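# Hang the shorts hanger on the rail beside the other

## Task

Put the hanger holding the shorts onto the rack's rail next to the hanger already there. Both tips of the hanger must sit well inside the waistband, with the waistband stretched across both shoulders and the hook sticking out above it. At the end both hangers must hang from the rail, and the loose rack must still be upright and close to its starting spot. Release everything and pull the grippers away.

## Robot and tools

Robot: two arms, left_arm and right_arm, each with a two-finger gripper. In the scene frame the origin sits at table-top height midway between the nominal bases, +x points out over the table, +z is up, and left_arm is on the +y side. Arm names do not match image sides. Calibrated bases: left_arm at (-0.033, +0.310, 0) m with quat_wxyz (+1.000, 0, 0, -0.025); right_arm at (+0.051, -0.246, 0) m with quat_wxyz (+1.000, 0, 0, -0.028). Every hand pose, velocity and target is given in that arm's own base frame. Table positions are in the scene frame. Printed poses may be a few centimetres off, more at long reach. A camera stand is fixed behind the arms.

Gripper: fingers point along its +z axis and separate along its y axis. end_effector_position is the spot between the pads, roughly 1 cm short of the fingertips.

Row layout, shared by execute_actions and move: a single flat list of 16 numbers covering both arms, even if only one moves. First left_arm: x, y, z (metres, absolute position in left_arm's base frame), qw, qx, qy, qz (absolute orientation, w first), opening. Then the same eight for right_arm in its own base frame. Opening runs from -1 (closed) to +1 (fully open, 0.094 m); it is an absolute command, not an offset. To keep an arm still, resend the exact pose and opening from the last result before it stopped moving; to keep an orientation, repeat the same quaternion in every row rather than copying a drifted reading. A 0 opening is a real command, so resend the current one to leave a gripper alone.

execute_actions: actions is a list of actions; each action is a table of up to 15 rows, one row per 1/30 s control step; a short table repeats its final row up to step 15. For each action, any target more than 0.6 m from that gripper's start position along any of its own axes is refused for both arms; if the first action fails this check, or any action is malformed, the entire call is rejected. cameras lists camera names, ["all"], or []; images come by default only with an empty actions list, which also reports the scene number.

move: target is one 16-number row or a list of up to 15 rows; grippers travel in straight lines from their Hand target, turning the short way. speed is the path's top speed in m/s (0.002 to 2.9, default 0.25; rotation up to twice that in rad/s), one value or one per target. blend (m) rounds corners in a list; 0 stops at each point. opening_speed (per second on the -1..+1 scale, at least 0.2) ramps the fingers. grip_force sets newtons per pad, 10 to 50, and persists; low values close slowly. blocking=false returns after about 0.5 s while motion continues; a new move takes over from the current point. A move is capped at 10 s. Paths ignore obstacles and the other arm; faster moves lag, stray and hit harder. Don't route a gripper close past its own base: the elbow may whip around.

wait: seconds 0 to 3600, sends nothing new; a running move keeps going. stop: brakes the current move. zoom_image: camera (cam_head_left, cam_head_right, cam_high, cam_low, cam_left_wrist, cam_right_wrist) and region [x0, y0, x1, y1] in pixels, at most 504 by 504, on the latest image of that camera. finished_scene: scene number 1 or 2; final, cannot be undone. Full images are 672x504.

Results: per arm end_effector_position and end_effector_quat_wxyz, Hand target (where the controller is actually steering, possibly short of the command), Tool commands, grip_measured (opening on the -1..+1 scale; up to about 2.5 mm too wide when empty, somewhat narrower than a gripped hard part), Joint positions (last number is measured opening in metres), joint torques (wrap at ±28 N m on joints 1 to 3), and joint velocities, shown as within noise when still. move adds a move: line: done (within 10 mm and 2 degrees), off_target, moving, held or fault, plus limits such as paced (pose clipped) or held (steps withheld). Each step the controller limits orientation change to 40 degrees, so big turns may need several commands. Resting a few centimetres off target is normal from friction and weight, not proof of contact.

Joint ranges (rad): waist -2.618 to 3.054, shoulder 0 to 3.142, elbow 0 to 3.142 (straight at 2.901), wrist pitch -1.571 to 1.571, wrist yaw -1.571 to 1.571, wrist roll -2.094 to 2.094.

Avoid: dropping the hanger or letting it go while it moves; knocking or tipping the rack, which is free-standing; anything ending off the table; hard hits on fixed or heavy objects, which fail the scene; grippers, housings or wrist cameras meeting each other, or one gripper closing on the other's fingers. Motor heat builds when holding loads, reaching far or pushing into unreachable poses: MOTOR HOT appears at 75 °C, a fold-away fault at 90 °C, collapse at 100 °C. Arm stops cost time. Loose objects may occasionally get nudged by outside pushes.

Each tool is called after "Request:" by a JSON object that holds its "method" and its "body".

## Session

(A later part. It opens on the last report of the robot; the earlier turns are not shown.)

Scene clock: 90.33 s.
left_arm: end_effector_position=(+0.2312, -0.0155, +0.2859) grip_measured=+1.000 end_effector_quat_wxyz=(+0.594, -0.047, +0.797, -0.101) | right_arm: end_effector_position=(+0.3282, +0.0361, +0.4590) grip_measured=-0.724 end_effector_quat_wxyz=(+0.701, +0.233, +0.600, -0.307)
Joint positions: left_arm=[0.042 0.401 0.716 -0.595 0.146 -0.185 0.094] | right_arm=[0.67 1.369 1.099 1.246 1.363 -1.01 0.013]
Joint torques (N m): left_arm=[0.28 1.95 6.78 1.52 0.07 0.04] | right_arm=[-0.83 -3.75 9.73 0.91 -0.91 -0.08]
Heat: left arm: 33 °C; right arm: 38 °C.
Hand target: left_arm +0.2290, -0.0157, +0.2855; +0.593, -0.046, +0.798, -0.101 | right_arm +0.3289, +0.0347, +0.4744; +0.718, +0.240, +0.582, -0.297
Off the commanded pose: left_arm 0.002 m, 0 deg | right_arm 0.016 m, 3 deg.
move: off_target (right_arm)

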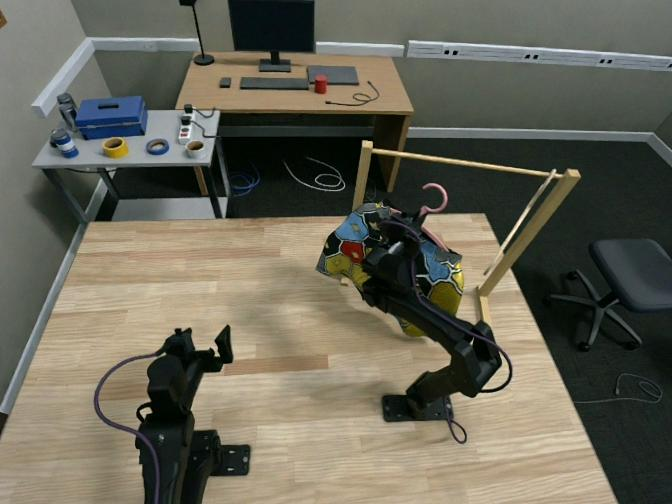

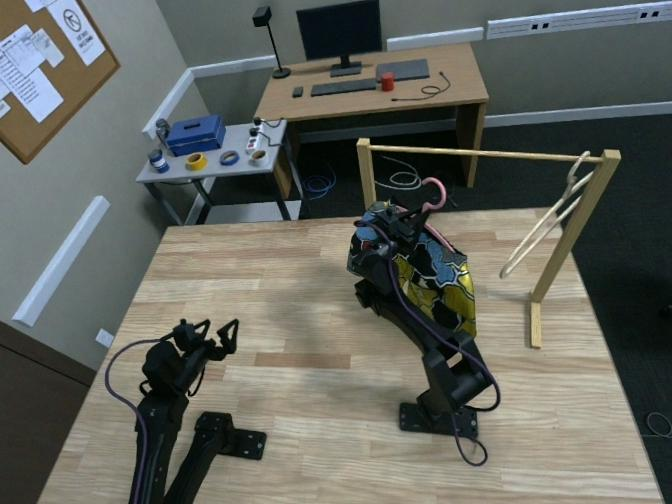

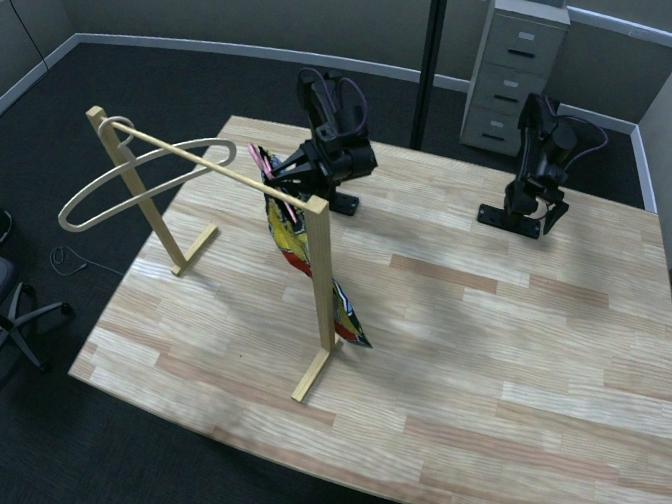

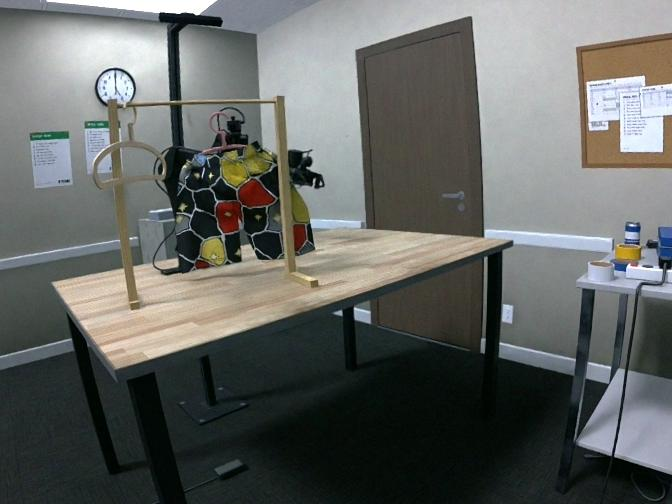

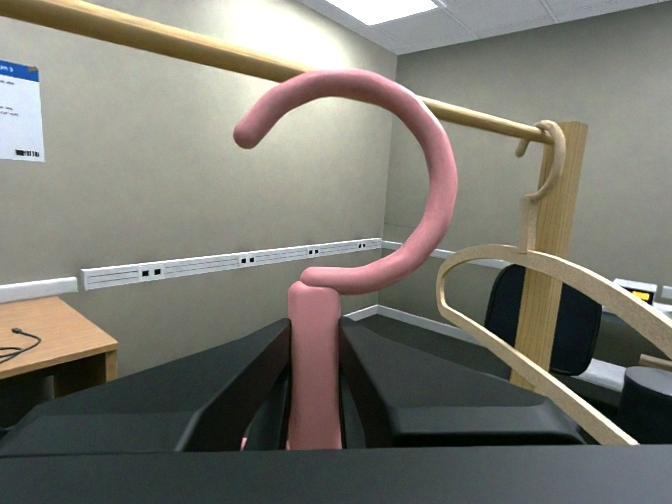

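Request:
{"method": "move", "body": {"target": [0.2290, -0.0157, 0.2855, 0.593, -0.046, 0.798, -0.101, 1.0, 0.335, 0.034, 0.536, 0.7344, 0.2419, 0.5434, -0.3270, -1.0], "speed": 0.1, "cameras": ["cam_head_left", "cam_head_right", "cam_high", "cam_low", "cam_right_wrist"]}}

Scene clock: 101.50 s.
left_arm: end_effector_position=(+0.2312, -0.0155, +0.2859) grip_measured=+1.000 end_effector_quat_wxyz=(+0.594, -0.047, +0.797, -0.101) | right_arm: end_effector_position=(+0.3348, +0.0383, +0.5153) grip_measured=-0.724 end_effector_quat_wxyz=(+0.707, +0.225, +0.577, -0.342)
Joint positions: left_arm=[0.042 0.401 0.716 -0.595 0.146 -0.185 0.094] | right_arm=[0.655 1.478 1.342 1.333 1.318 -1.265 0.013]
Joint torques (N m): left_arm=[0.13 1.96 6.89 1.54 0.04 0.04] | right_arm=[-1.65 -4.26 9.8 0.69 -1.26 0.19]
Heat: left arm: 34 °C; right arm: 40 °C.
Hand target: left_arm +0.2290, -0.0157, +0.2855; +0.593, -0.046, +0.798, -0.101 | right_arm +0.3331, +0.0338, +0.5348; +0.734, +0.241, +0.544, -0.327
Off the commanded pose: left_arm 0.002 m, 0 deg | right_arm 0.021 m, 6 deg.
move: off_target (right_arm)

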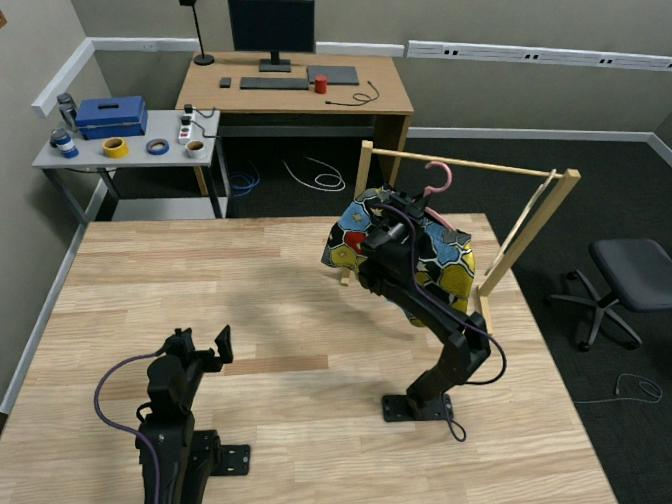

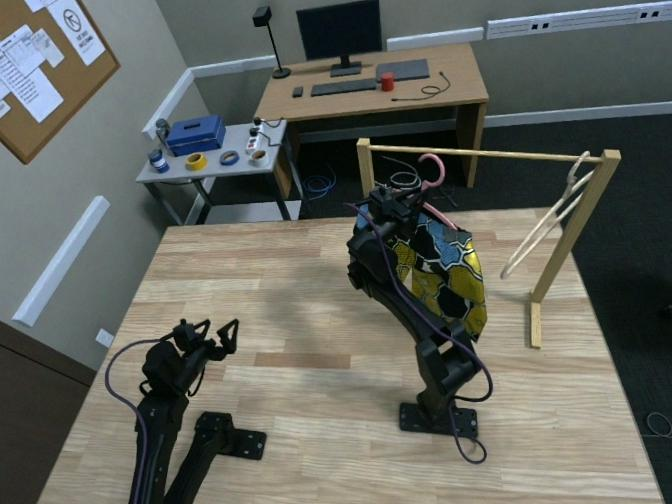

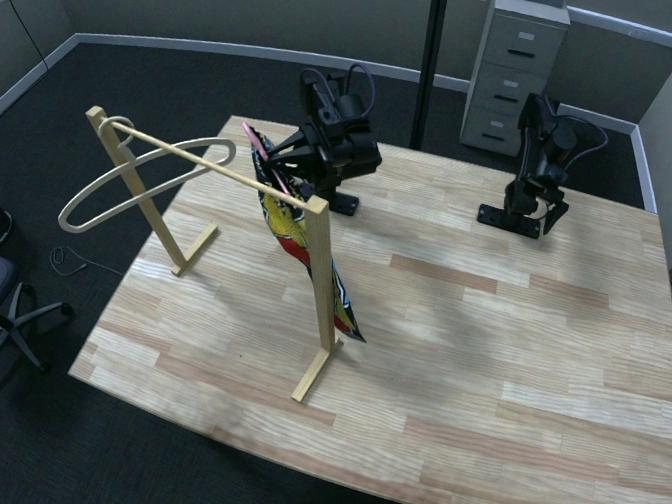

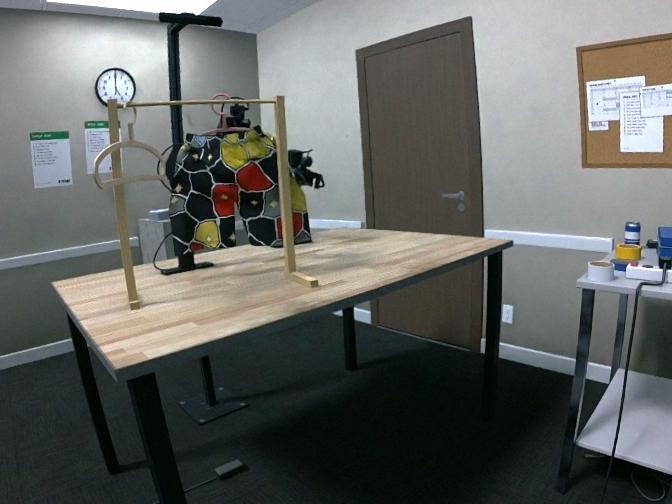

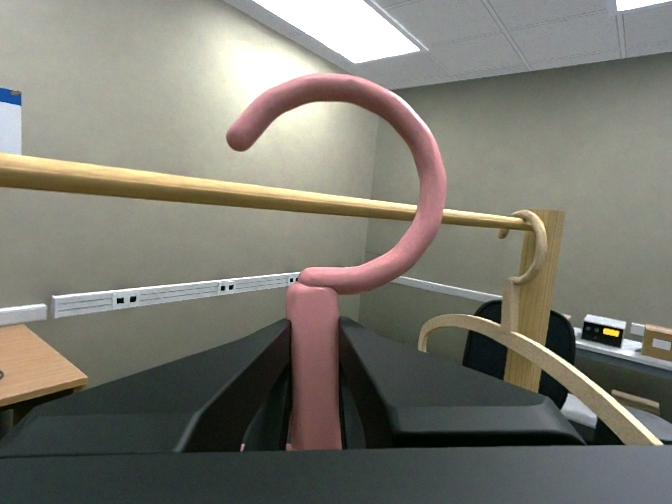

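Request:
{"method": "execute_actions", "body": {"actions": [], "cameras": ["all"]}}

Scene clock: 102.83 s.
left_arm: end_effector_position=(+0.2312, -0.0155, +0.2859) grip_measured=+1.000 end_effector_quat_wxyz=(+0.594, -0.047, +0.797, -0.101) | right_arm: end_effector_position=(+0.3348, +0.0383, +0.5154) grip_measured=-0.724 end_effector_quat_wxyz=(+0.707, +0.225, +0.577, -0.342)
Joint positions: left_arm=[0.042 0.401 0.716 -0.595 0.146 -0.185 0.094] | right_arm=[0.655 1.478 1.343 1.333 1.318 -1.265 0.013]
Joint velocities: within noise
Joint torques (N m): left_arm=[0.13 1.87 6.97 1.5 0.04 0.05] | right_arm=[-1.7 -4.18 9.76 0.68 -1.27 0.21]
Heat: left arm: 34 °C; right arm: 40 °C.
Hand target: left_arm +0.2290, -0.0157, +0.2855; +0.593, -0.046, +0.798, -0.101 | right_arm +0.3330, +0.0338, +0.5348; +0.734, +0.241, +0.544, -0.327
Tool commands: left_gripper/opening=+1.0 right_gripper/opening=-1.0
Off the commanded pose: left_arm 0.002 m, 0 deg | right_arm 0.021 m, 6 deg.

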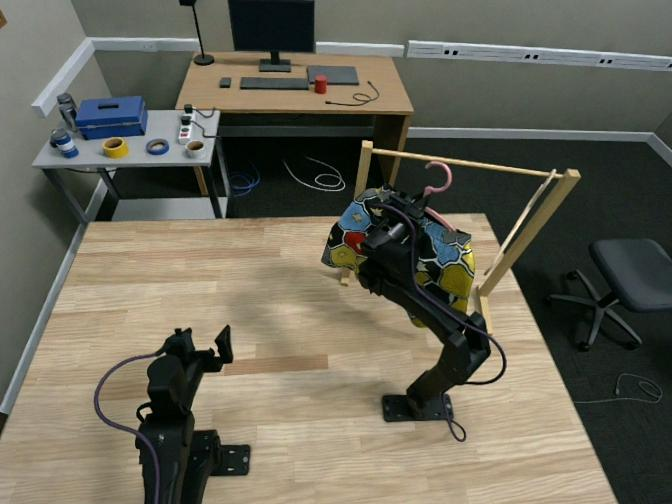

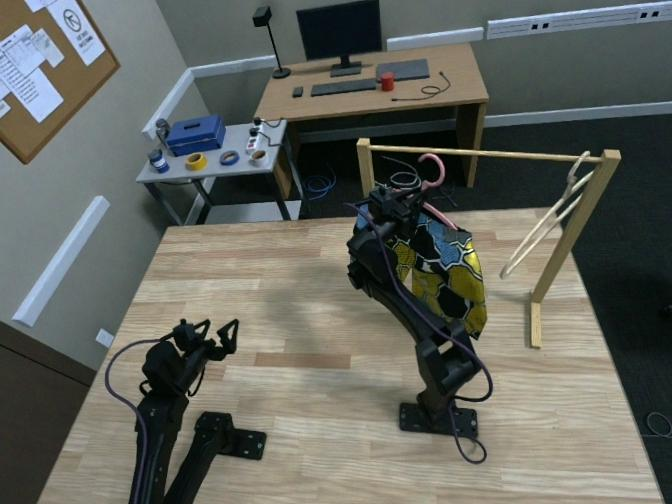

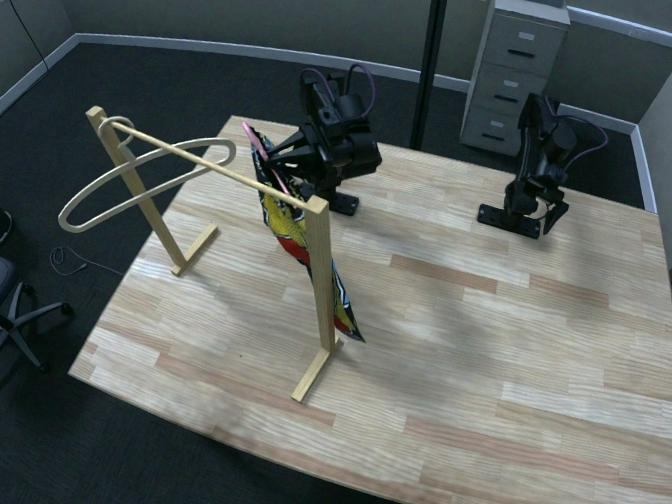

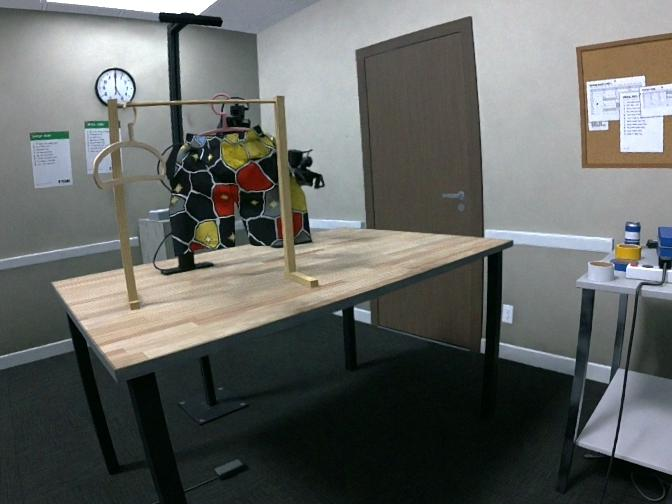

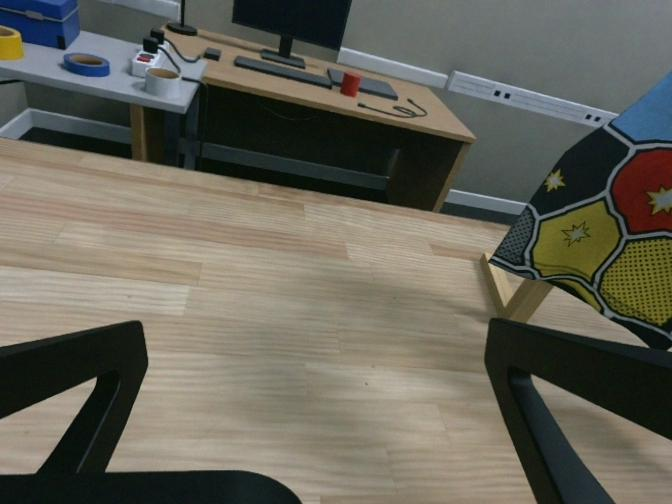

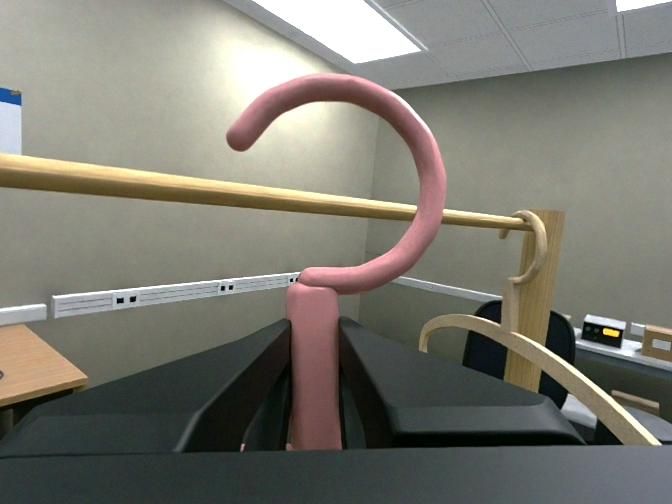

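Request:
{"method": "zoom_image", "body": {"camera": "cam_head_left", "region": [280, 120, 520, 380]}}

Request:
{"method": "zoom_image", "body": {"camera": "cam_head_right", "region": [320, 120, 640, 380]}}

Request:
{"method": "zoom_image", "body": {"camera": "cam_low", "region": [80, 70, 350, 320]}}

Request:
{"method": "zoom_image", "body": {"camera": "cam_high", "region": [40, 60, 440, 420]}}

Scaled by 1.938 from the camera's image (finer frame: 960x720).

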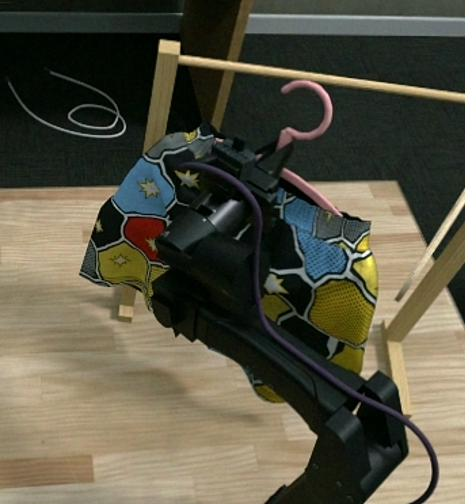

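Scaled by 1.575 from the camera's image (finer frame: 960x720).

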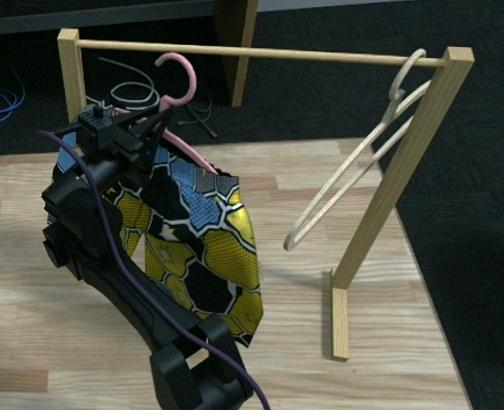

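Scaled by 1.867 from the camera's image (finer frame: 960x720).

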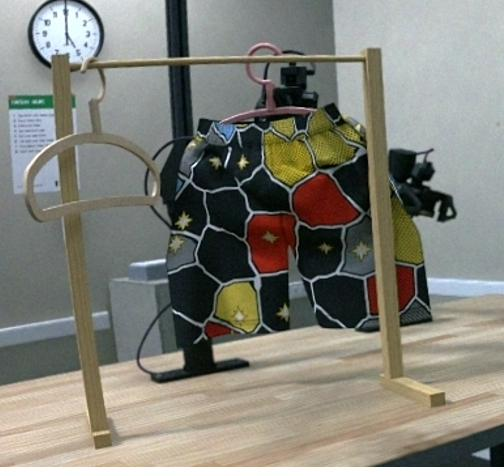

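Scaled by 1.260 from the camera's image (finer frame: 960x720).

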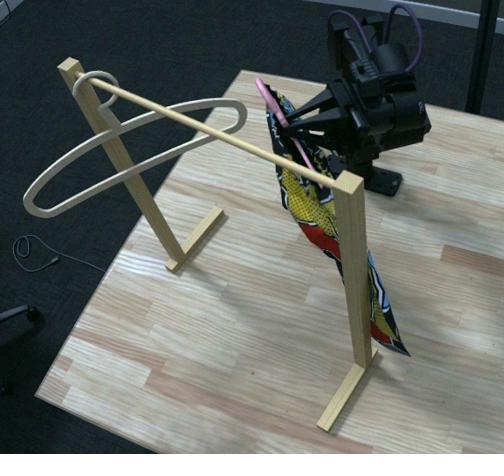

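Request:
{"method": "move", "body": {"target": [0.2290, -0.0157, 0.2855, 0.593, -0.046, 0.798, -0.101, 1.0, 0.327, -0.003, 0.543, 0.7367, 0.2776, 0.5221, -0.328, -1.0], "speed": 0.06, "cameras": ["cam_head_left", "cam_high", "cam_low", "cam_left_wrist", "cam_right_wrist"]}}

Scene clock: 115.17 s.
left_arm: end_effector_position=(+0.2312, -0.0155, +0.2859) grip_measured=+1.000 end_effector_quat_wxyz=(+0.594, -0.047, +0.797, -0.101) | right_arm: end_effector_position=(+0.3377, +0.0046, +0.5243) grip_measured=-0.724 end_effector_quat_wxyz=(+0.718, +0.268, +0.544, -0.342)
Joint positions: left_arm=[0.042 0.401 0.716 -0.595 0.146 -0.185 0.094] | right_arm=[0.547 1.459 1.343 1.269 1.277 -1.124 0.013]
Joint torques (N m): left_arm=[0.2 2.03 6.9 1.48 0.07 0.03] | right_arm=[-0.79 -7.56 7.64 0.39 -0.96 0.22]
Heat: left arm: 34 °C; right arm: 39 °C.
Hand target: left_arm +0.2290, -0.0157, +0.2855; +0.593, -0.046, +0.798, -0.101 | right_arm +0.3262, -0.0029, +0.5423; +0.737, +0.278, +0.522, -0.329
Off the commanded pose: left_arm 0.002 m, 0 deg | right_arm 0.023 m, 4 deg.
move: off_target (right_arm)

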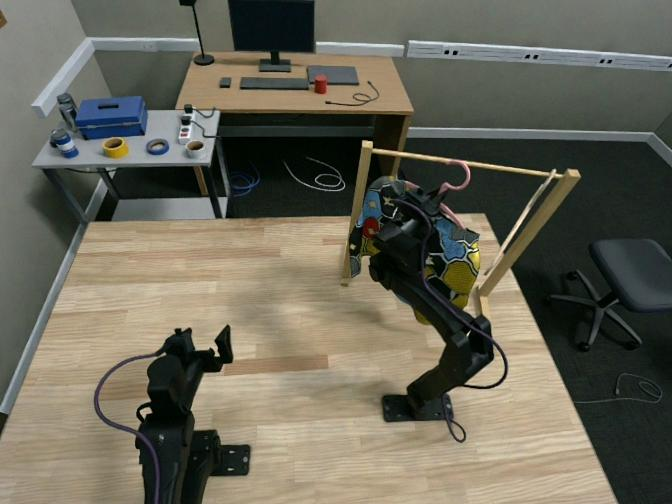

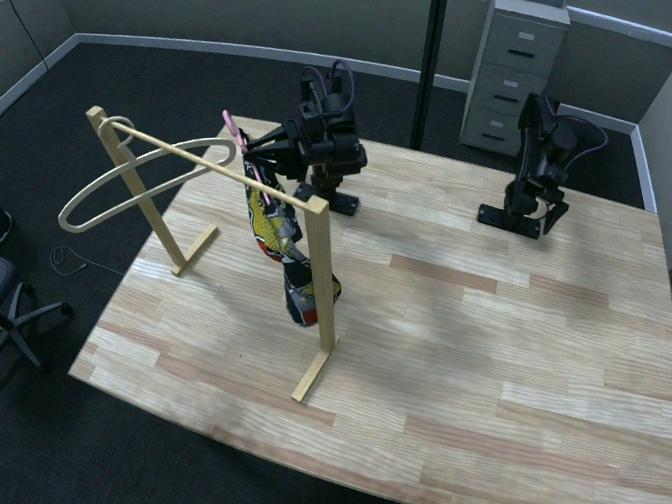

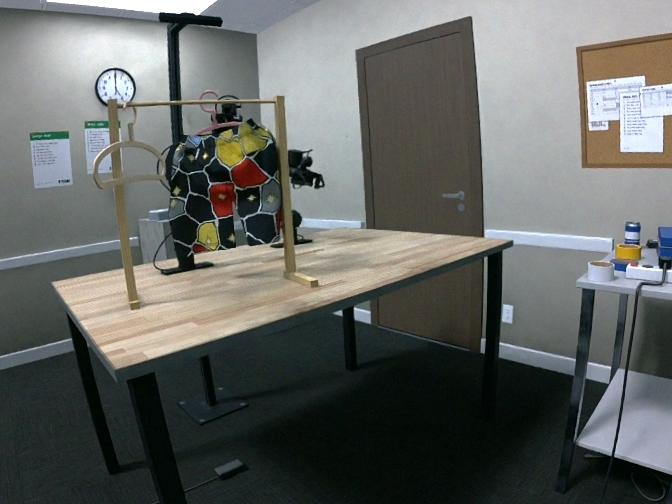

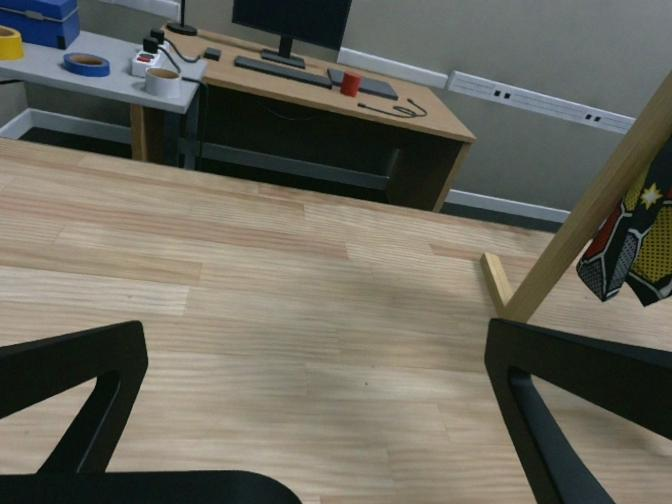

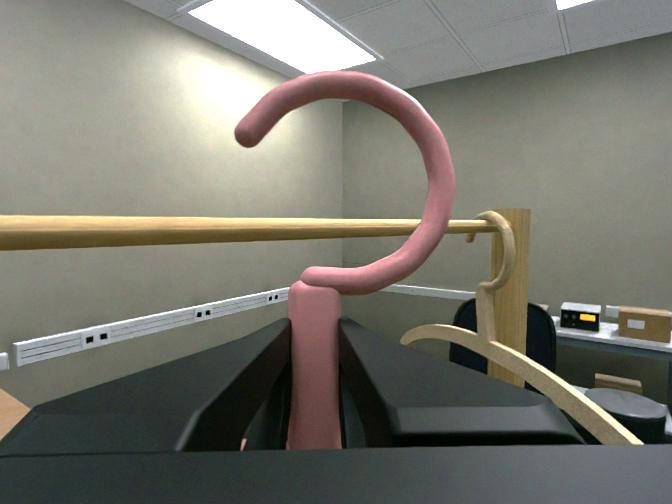

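Request:
{"method": "zoom_image", "body": {"camera": "cam_high", "region": [180, 80, 400, 360]}}

Request:
{"method": "zoom_image", "body": {"camera": "cam_head_left", "region": [320, 130, 520, 340]}}

Request:
{"method": "zoom_image", "body": {"camera": "cam_low", "region": [80, 70, 350, 320]}}

Scaled by 1.800 from the camera's image (finer frame: 960x720).

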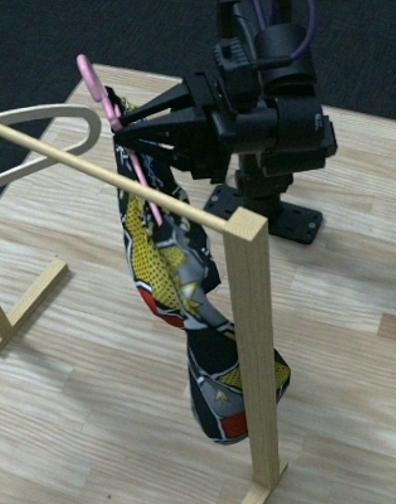

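Scaled by 2.400 from the camera's image (finer frame: 960x720).

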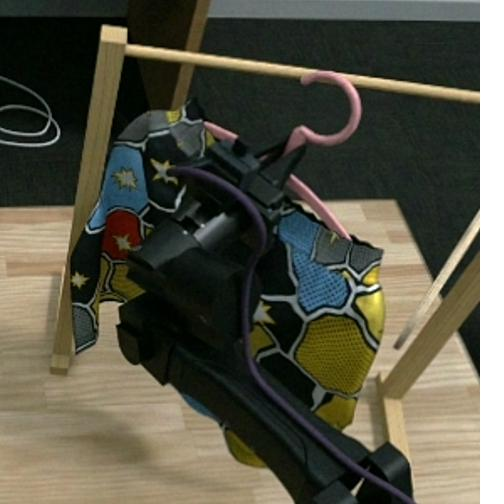

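Scaled by 1.867 from the camera's image (finer frame: 960x720).

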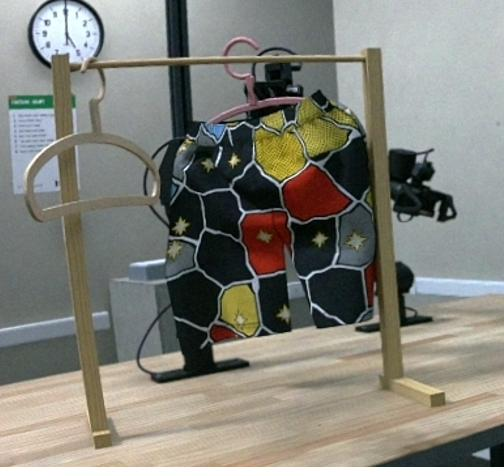

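Request:
{"method": "move", "body": {"target": [0.2290, -0.0157, 0.2855, 0.593, -0.046, 0.798, -0.101, 1.0, 0.358, -0.003, 0.546, 0.7338, 0.2821, 0.5197, -0.3344, -1.0], "speed": 0.07, "cameras": ["cam_head_left", "cam_high", "cam_low", "cam_right_wrist"]}}

Scene clock: 119.43 s.
left_arm: end_effector_position=(+0.2312, -0.0155, +0.2859) grip_measured=+1.000 end_effector_quat_wxyz=(+0.594, -0.047, +0.797, -0.101) | right_arm: end_effector_position=(+0.3584, -0.0015, +0.5309) grip_measured=-0.724 end_effector_quat_wxyz=(+0.718, +0.278, +0.537, -0.345)
Joint positions: left_arm=[0.042 0.401 0.716 -0.595 0.146 -0.185 0.094] | right_arm=[0.492 1.515 1.428 1.156 1.26 -1.02 0.013]
Joint torques (N m): left_arm=[0.24 1.98 6.91 1.53 0.1 0] | right_arm=[-0.81 -5.3 9.59 0.6 -0.91 0.16]
Heat: left arm: 34 °C; right arm: 39 °C.
Hand target: left_arm +0.2290, -0.0157, +0.2855; +0.593, -0.046, +0.798, -0.101 | right_arm +0.3571, -0.0030, +0.5454; +0.734, +0.282, +0.519, -0.335
Off the commanded pose: left_arm 0.002 m, 0 deg | right_arm 0.015 m, 3 deg.
move: off_target (right_arm)

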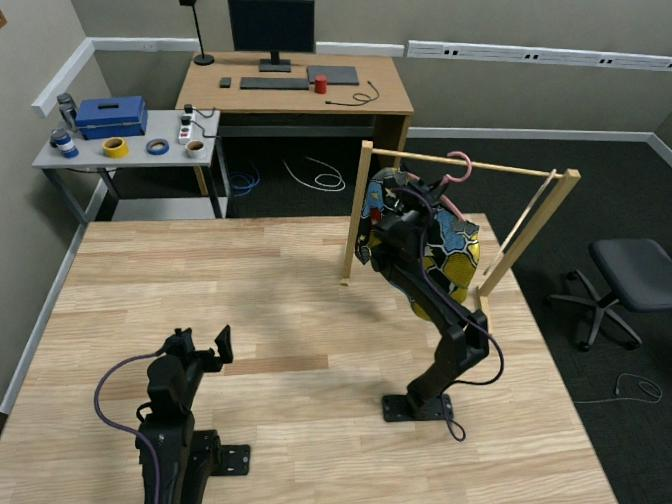

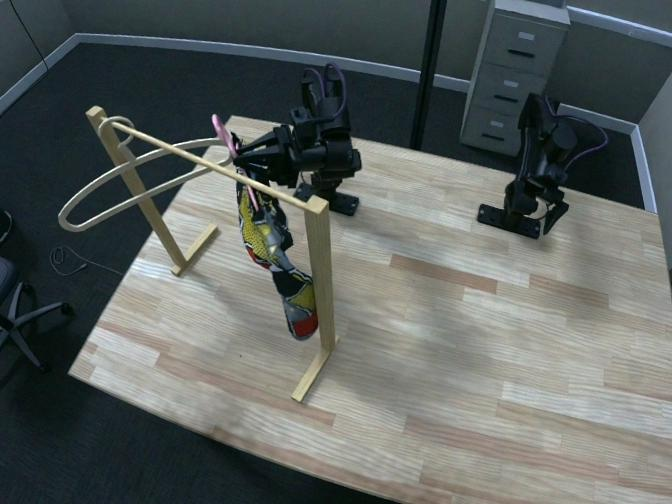

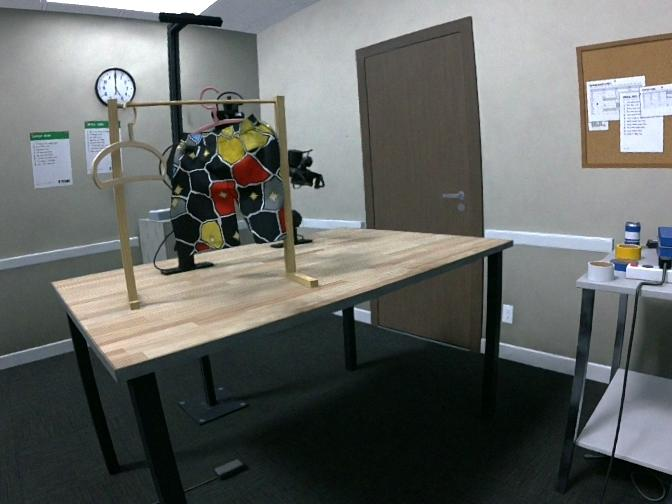

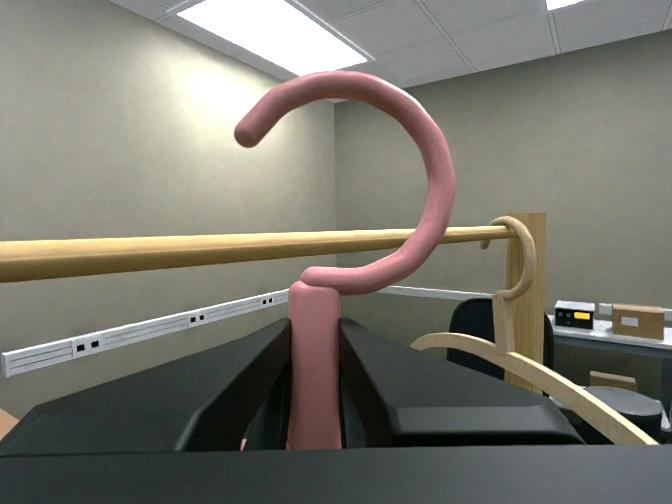

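Request:
{"method": "move", "body": {"target": [0.2290, -0.0157, 0.2855, 0.593, -0.046, 0.798, -0.101, 1.0, 0.370, -0.002, 0.531, 0.7338, 0.2821, 0.5197, -0.3344, -1.0], "speed": 0.06, "cameras": ["cam_head_left", "cam_low", "cam_right_wrist"]}}

Scene clock: 121.37 s.
left_arm: end_effector_position=(+0.2312, -0.0155, +0.2859) grip_measured=+1.000 end_effector_quat_wxyz=(+0.594, -0.047, +0.797, -0.101) | right_arm: end_effector_position=(+0.3669, -0.0024, +0.5253) grip_measured=-0.724 end_effector_quat_wxyz=(+0.721, +0.284, +0.533, -0.341)
Joint positions: left_arm=[0.042 0.401 0.716 -0.595 0.146 -0.185 0.094] | right_arm=[0.476 1.538 1.428 1.155 1.252 -0.975 0.013]
Joint torques (N m): left_arm=[0.14 1.89 6.82 1.49 0.05 0.06] | right_arm=[-0.81 -5.35 7.19 0.75 -0.91 0.2]
Heat: left arm: 34 °C; right arm: 39 °C.
Hand target: left_arm +0.2290, -0.0157, +0.2855; +0.593, -0.046, +0.798, -0.101 | right_arm +0.3697, -0.0019, +0.5308; +0.734, +0.282, +0.520, -0.335
Off the commanded pose: left_arm 0.002 m, 0 deg | right_arm 0.007 m, 2 deg.
move: done

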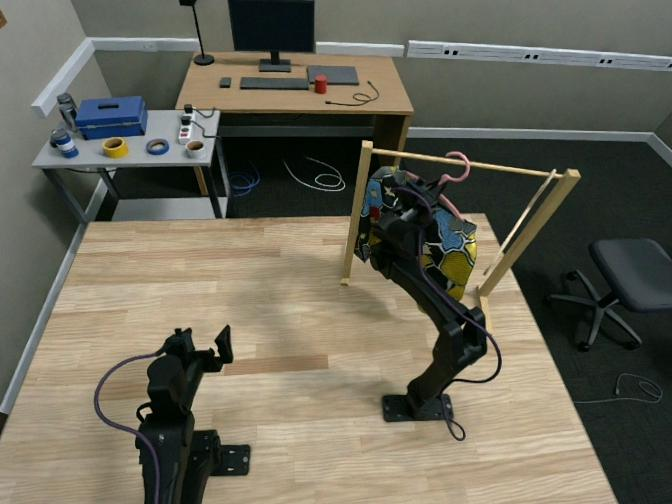

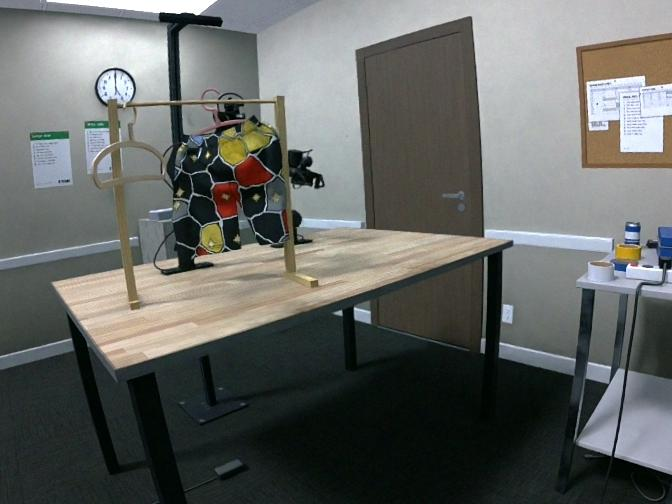

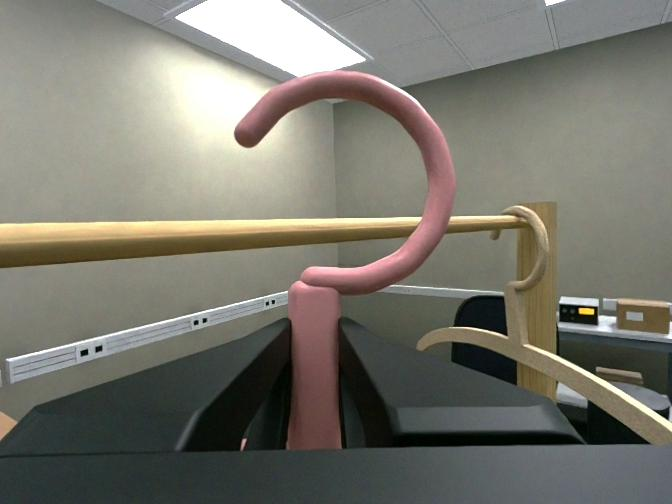

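Request:
{"method": "move", "body": {"target": [0.2290, -0.0157, 0.2855, 0.593, -0.046, 0.798, -0.101, 1.0, 0.392, -0.002, 0.523, 0.7338, 0.2821, 0.5197, -0.3344, -1.0], "speed": 0.06, "cameras": ["cam_head_left", "cam_low", "cam_right_wrist"]}}

Scene clock: 123.33 s.
left_arm: end_effector_position=(+0.2312, -0.0155, +0.2859) grip_measured=+1.000 end_effector_quat_wxyz=(+0.594, -0.047, +0.797, -0.101) | right_arm: end_effector_position=(+0.3907, -0.0010, +0.5095) grip_measured=-0.724 end_effector_quat_wxyz=(+0.719, +0.279, +0.536, -0.345)
Joint positions: left_arm=[0.042 0.401 0.716 -0.595 0.146 -0.185 0.094] | right_arm=[0.445 1.594 1.435 1.122 1.234 -0.903 0.013]
Joint torques (N m): left_arm=[0.13 1.98 7.02 1.52 0.05 0.06] | right_arm=[-0.69 -6.05 9.42 0.75 -0.89 0.2]
Heat: left arm: 34 °C; right arm: 39 °C.
Hand target: left_arm +0.2290, -0.0157, +0.2855; +0.593, -0.046, +0.798, -0.101 | right_arm +0.3913, -0.0019, +0.5225; +0.734, +0.282, +0.520, -0.335
Off the commanded pose: left_arm 0.002 m, 0 deg | right_arm 0.014 m, 3 deg.
move: off_target (right_arm)

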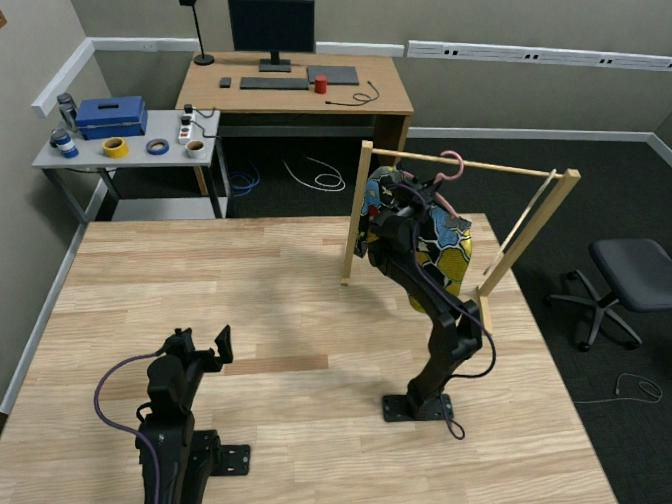

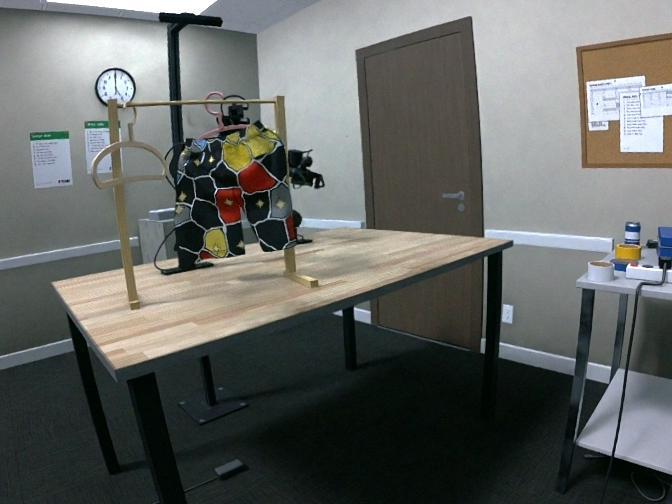

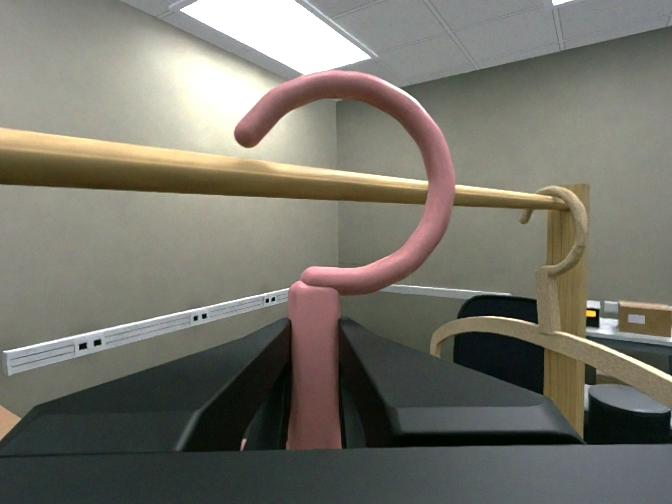

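Request:
{"method": "move", "body": {"target": [0.2290, -0.0157, 0.2855, 0.593, -0.046, 0.798, -0.101, 1.0, 0.396, -0.003, 0.538, 0.7338, 0.2821, 0.5197, -0.3344, -1.0], "speed": 0.06, "cameras": ["cam_low", "cam_right_wrist"]}}

Scene clock: 125.30 s.
left_arm: end_effector_position=(+0.2312, -0.0155, +0.2859) grip_measured=+1.000 end_effector_quat_wxyz=(+0.594, -0.047, +0.797, -0.101) | right_arm: end_effector_position=(+0.3933, -0.0027, +0.5269) grip_measured=-0.724 end_effector_quat_wxyz=(+0.720, +0.281, +0.534, -0.344)
Joint positions: left_arm=[0.042 0.401 0.716 -0.595 0.146 -0.185 0.094] | right_arm=[0.437 1.607 1.518 1.039 1.229 -0.883 0.013]
Joint torques (N m): left_arm=[0.23 1.85 6.95 1.48 0.03 0.03] | right_arm=[-0.66 -5.75 9.4 0.82 -0.81 0.15]
Heat: left arm: 34 °C; right arm: 39 °C.
Hand target: left_arm +0.2290, -0.0157, +0.2855; +0.593, -0.046, +0.798, -0.101 | right_arm +0.3954, -0.0029, +0.5376; +0.734, +0.282, +0.520, -0.335
Off the commanded pose: left_arm 0.002 m, 0 deg | right_arm 0.011 m, 3 deg.
move: off_target (right_arm)

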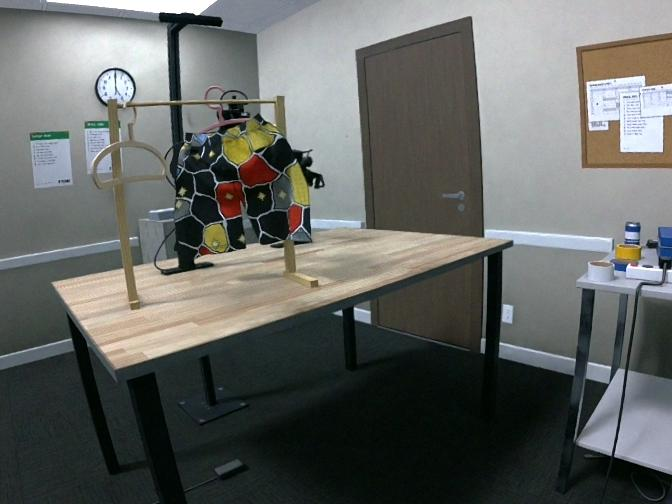

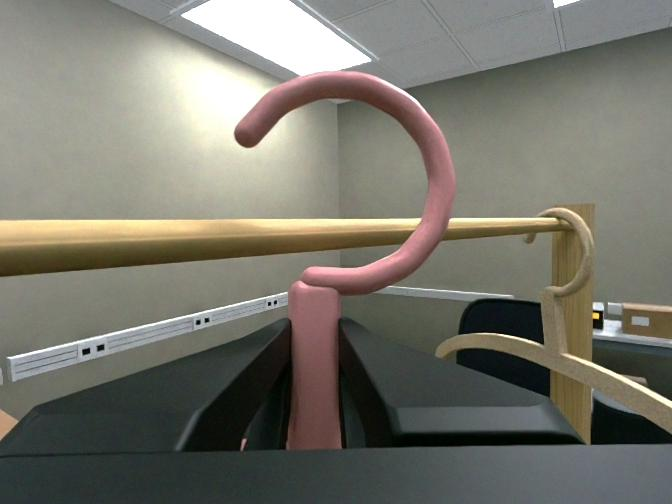

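Request:
{"method": "move", "body": {"target": [0.2290, -0.0157, 0.2855, 0.593, -0.046, 0.798, -0.101, 1.0, 0.4155, -0.003, 0.532, 0.7338, 0.2821, 0.5197, -0.3344, -1.0], "speed": 0.06, "cameras": ["cam_head_left", "cam_head_right", "cam_low", "cam_right_wrist"]}}

Scene clock: 127.77 s.
left_arm: end_effector_position=(+0.2312, -0.0155, +0.2859) grip_measured=+1.000 end_effector_quat_wxyz=(+0.594, -0.047, +0.797, -0.101) | right_arm: end_effector_position=(+0.4130, -0.0025, +0.5202) grip_measured=-0.724 end_effector_quat_wxyz=(+0.719, +0.280, +0.534, -0.345)
Joint positions: left_arm=[0.042 0.401 0.716 -0.595 0.146 -0.185 0.094] | right_arm=[0.413 1.663 1.559 1.003 1.214 -0.831 0.013]
Joint torques (N m): left_arm=[0.25 1.99 6.93 1.47 0.07 0.05] | right_arm=[-0.7 -6.56 9.66 0.88 -0.79 0.09]
Heat: left arm: 34 °C; right arm: 40 °C.
Hand target: left_arm +0.2290, -0.0157, +0.2855; +0.593, -0.046, +0.798, -0.101 | right_arm +0.4147, -0.0031, +0.5316; +0.734, +0.282, +0.520, -0.335
Off the commanded pose: left_arm 0.002 m, 0 deg | right_arm 0.012 m, 3 deg.
move: off_target (right_arm)

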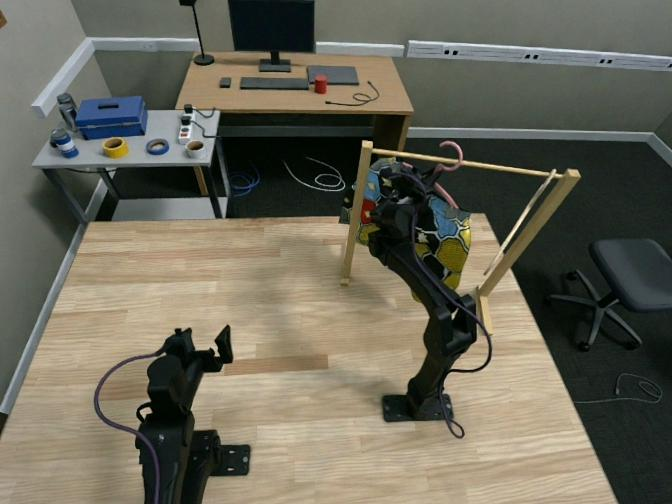

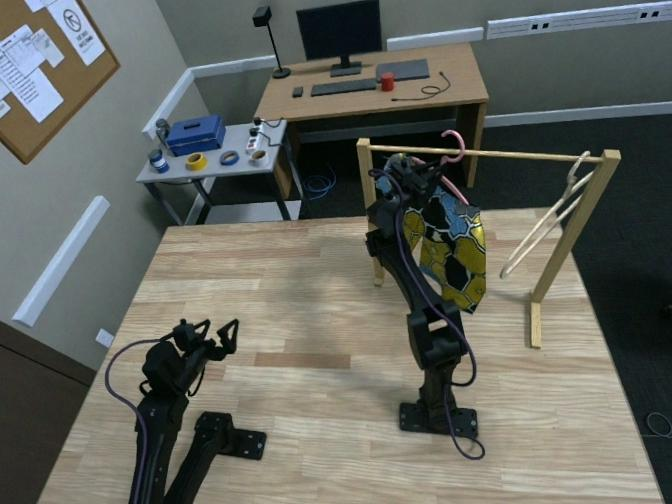

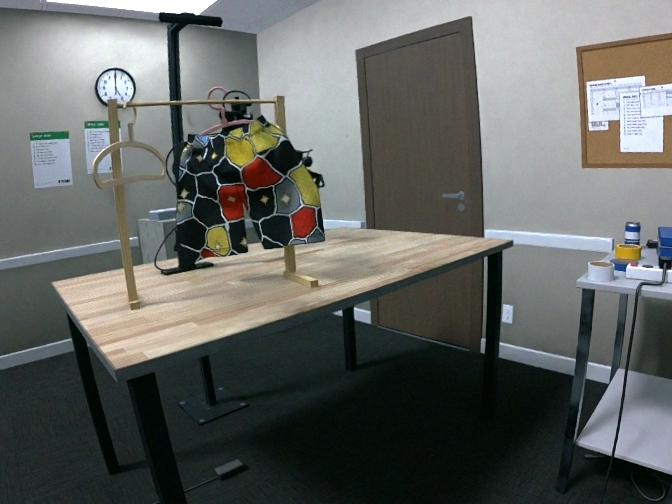

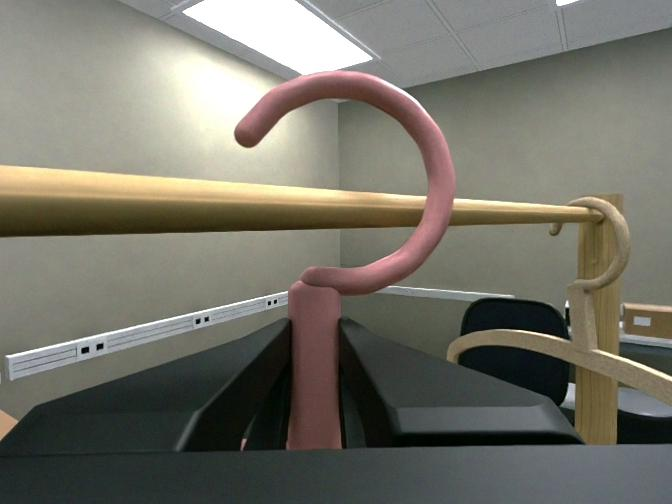

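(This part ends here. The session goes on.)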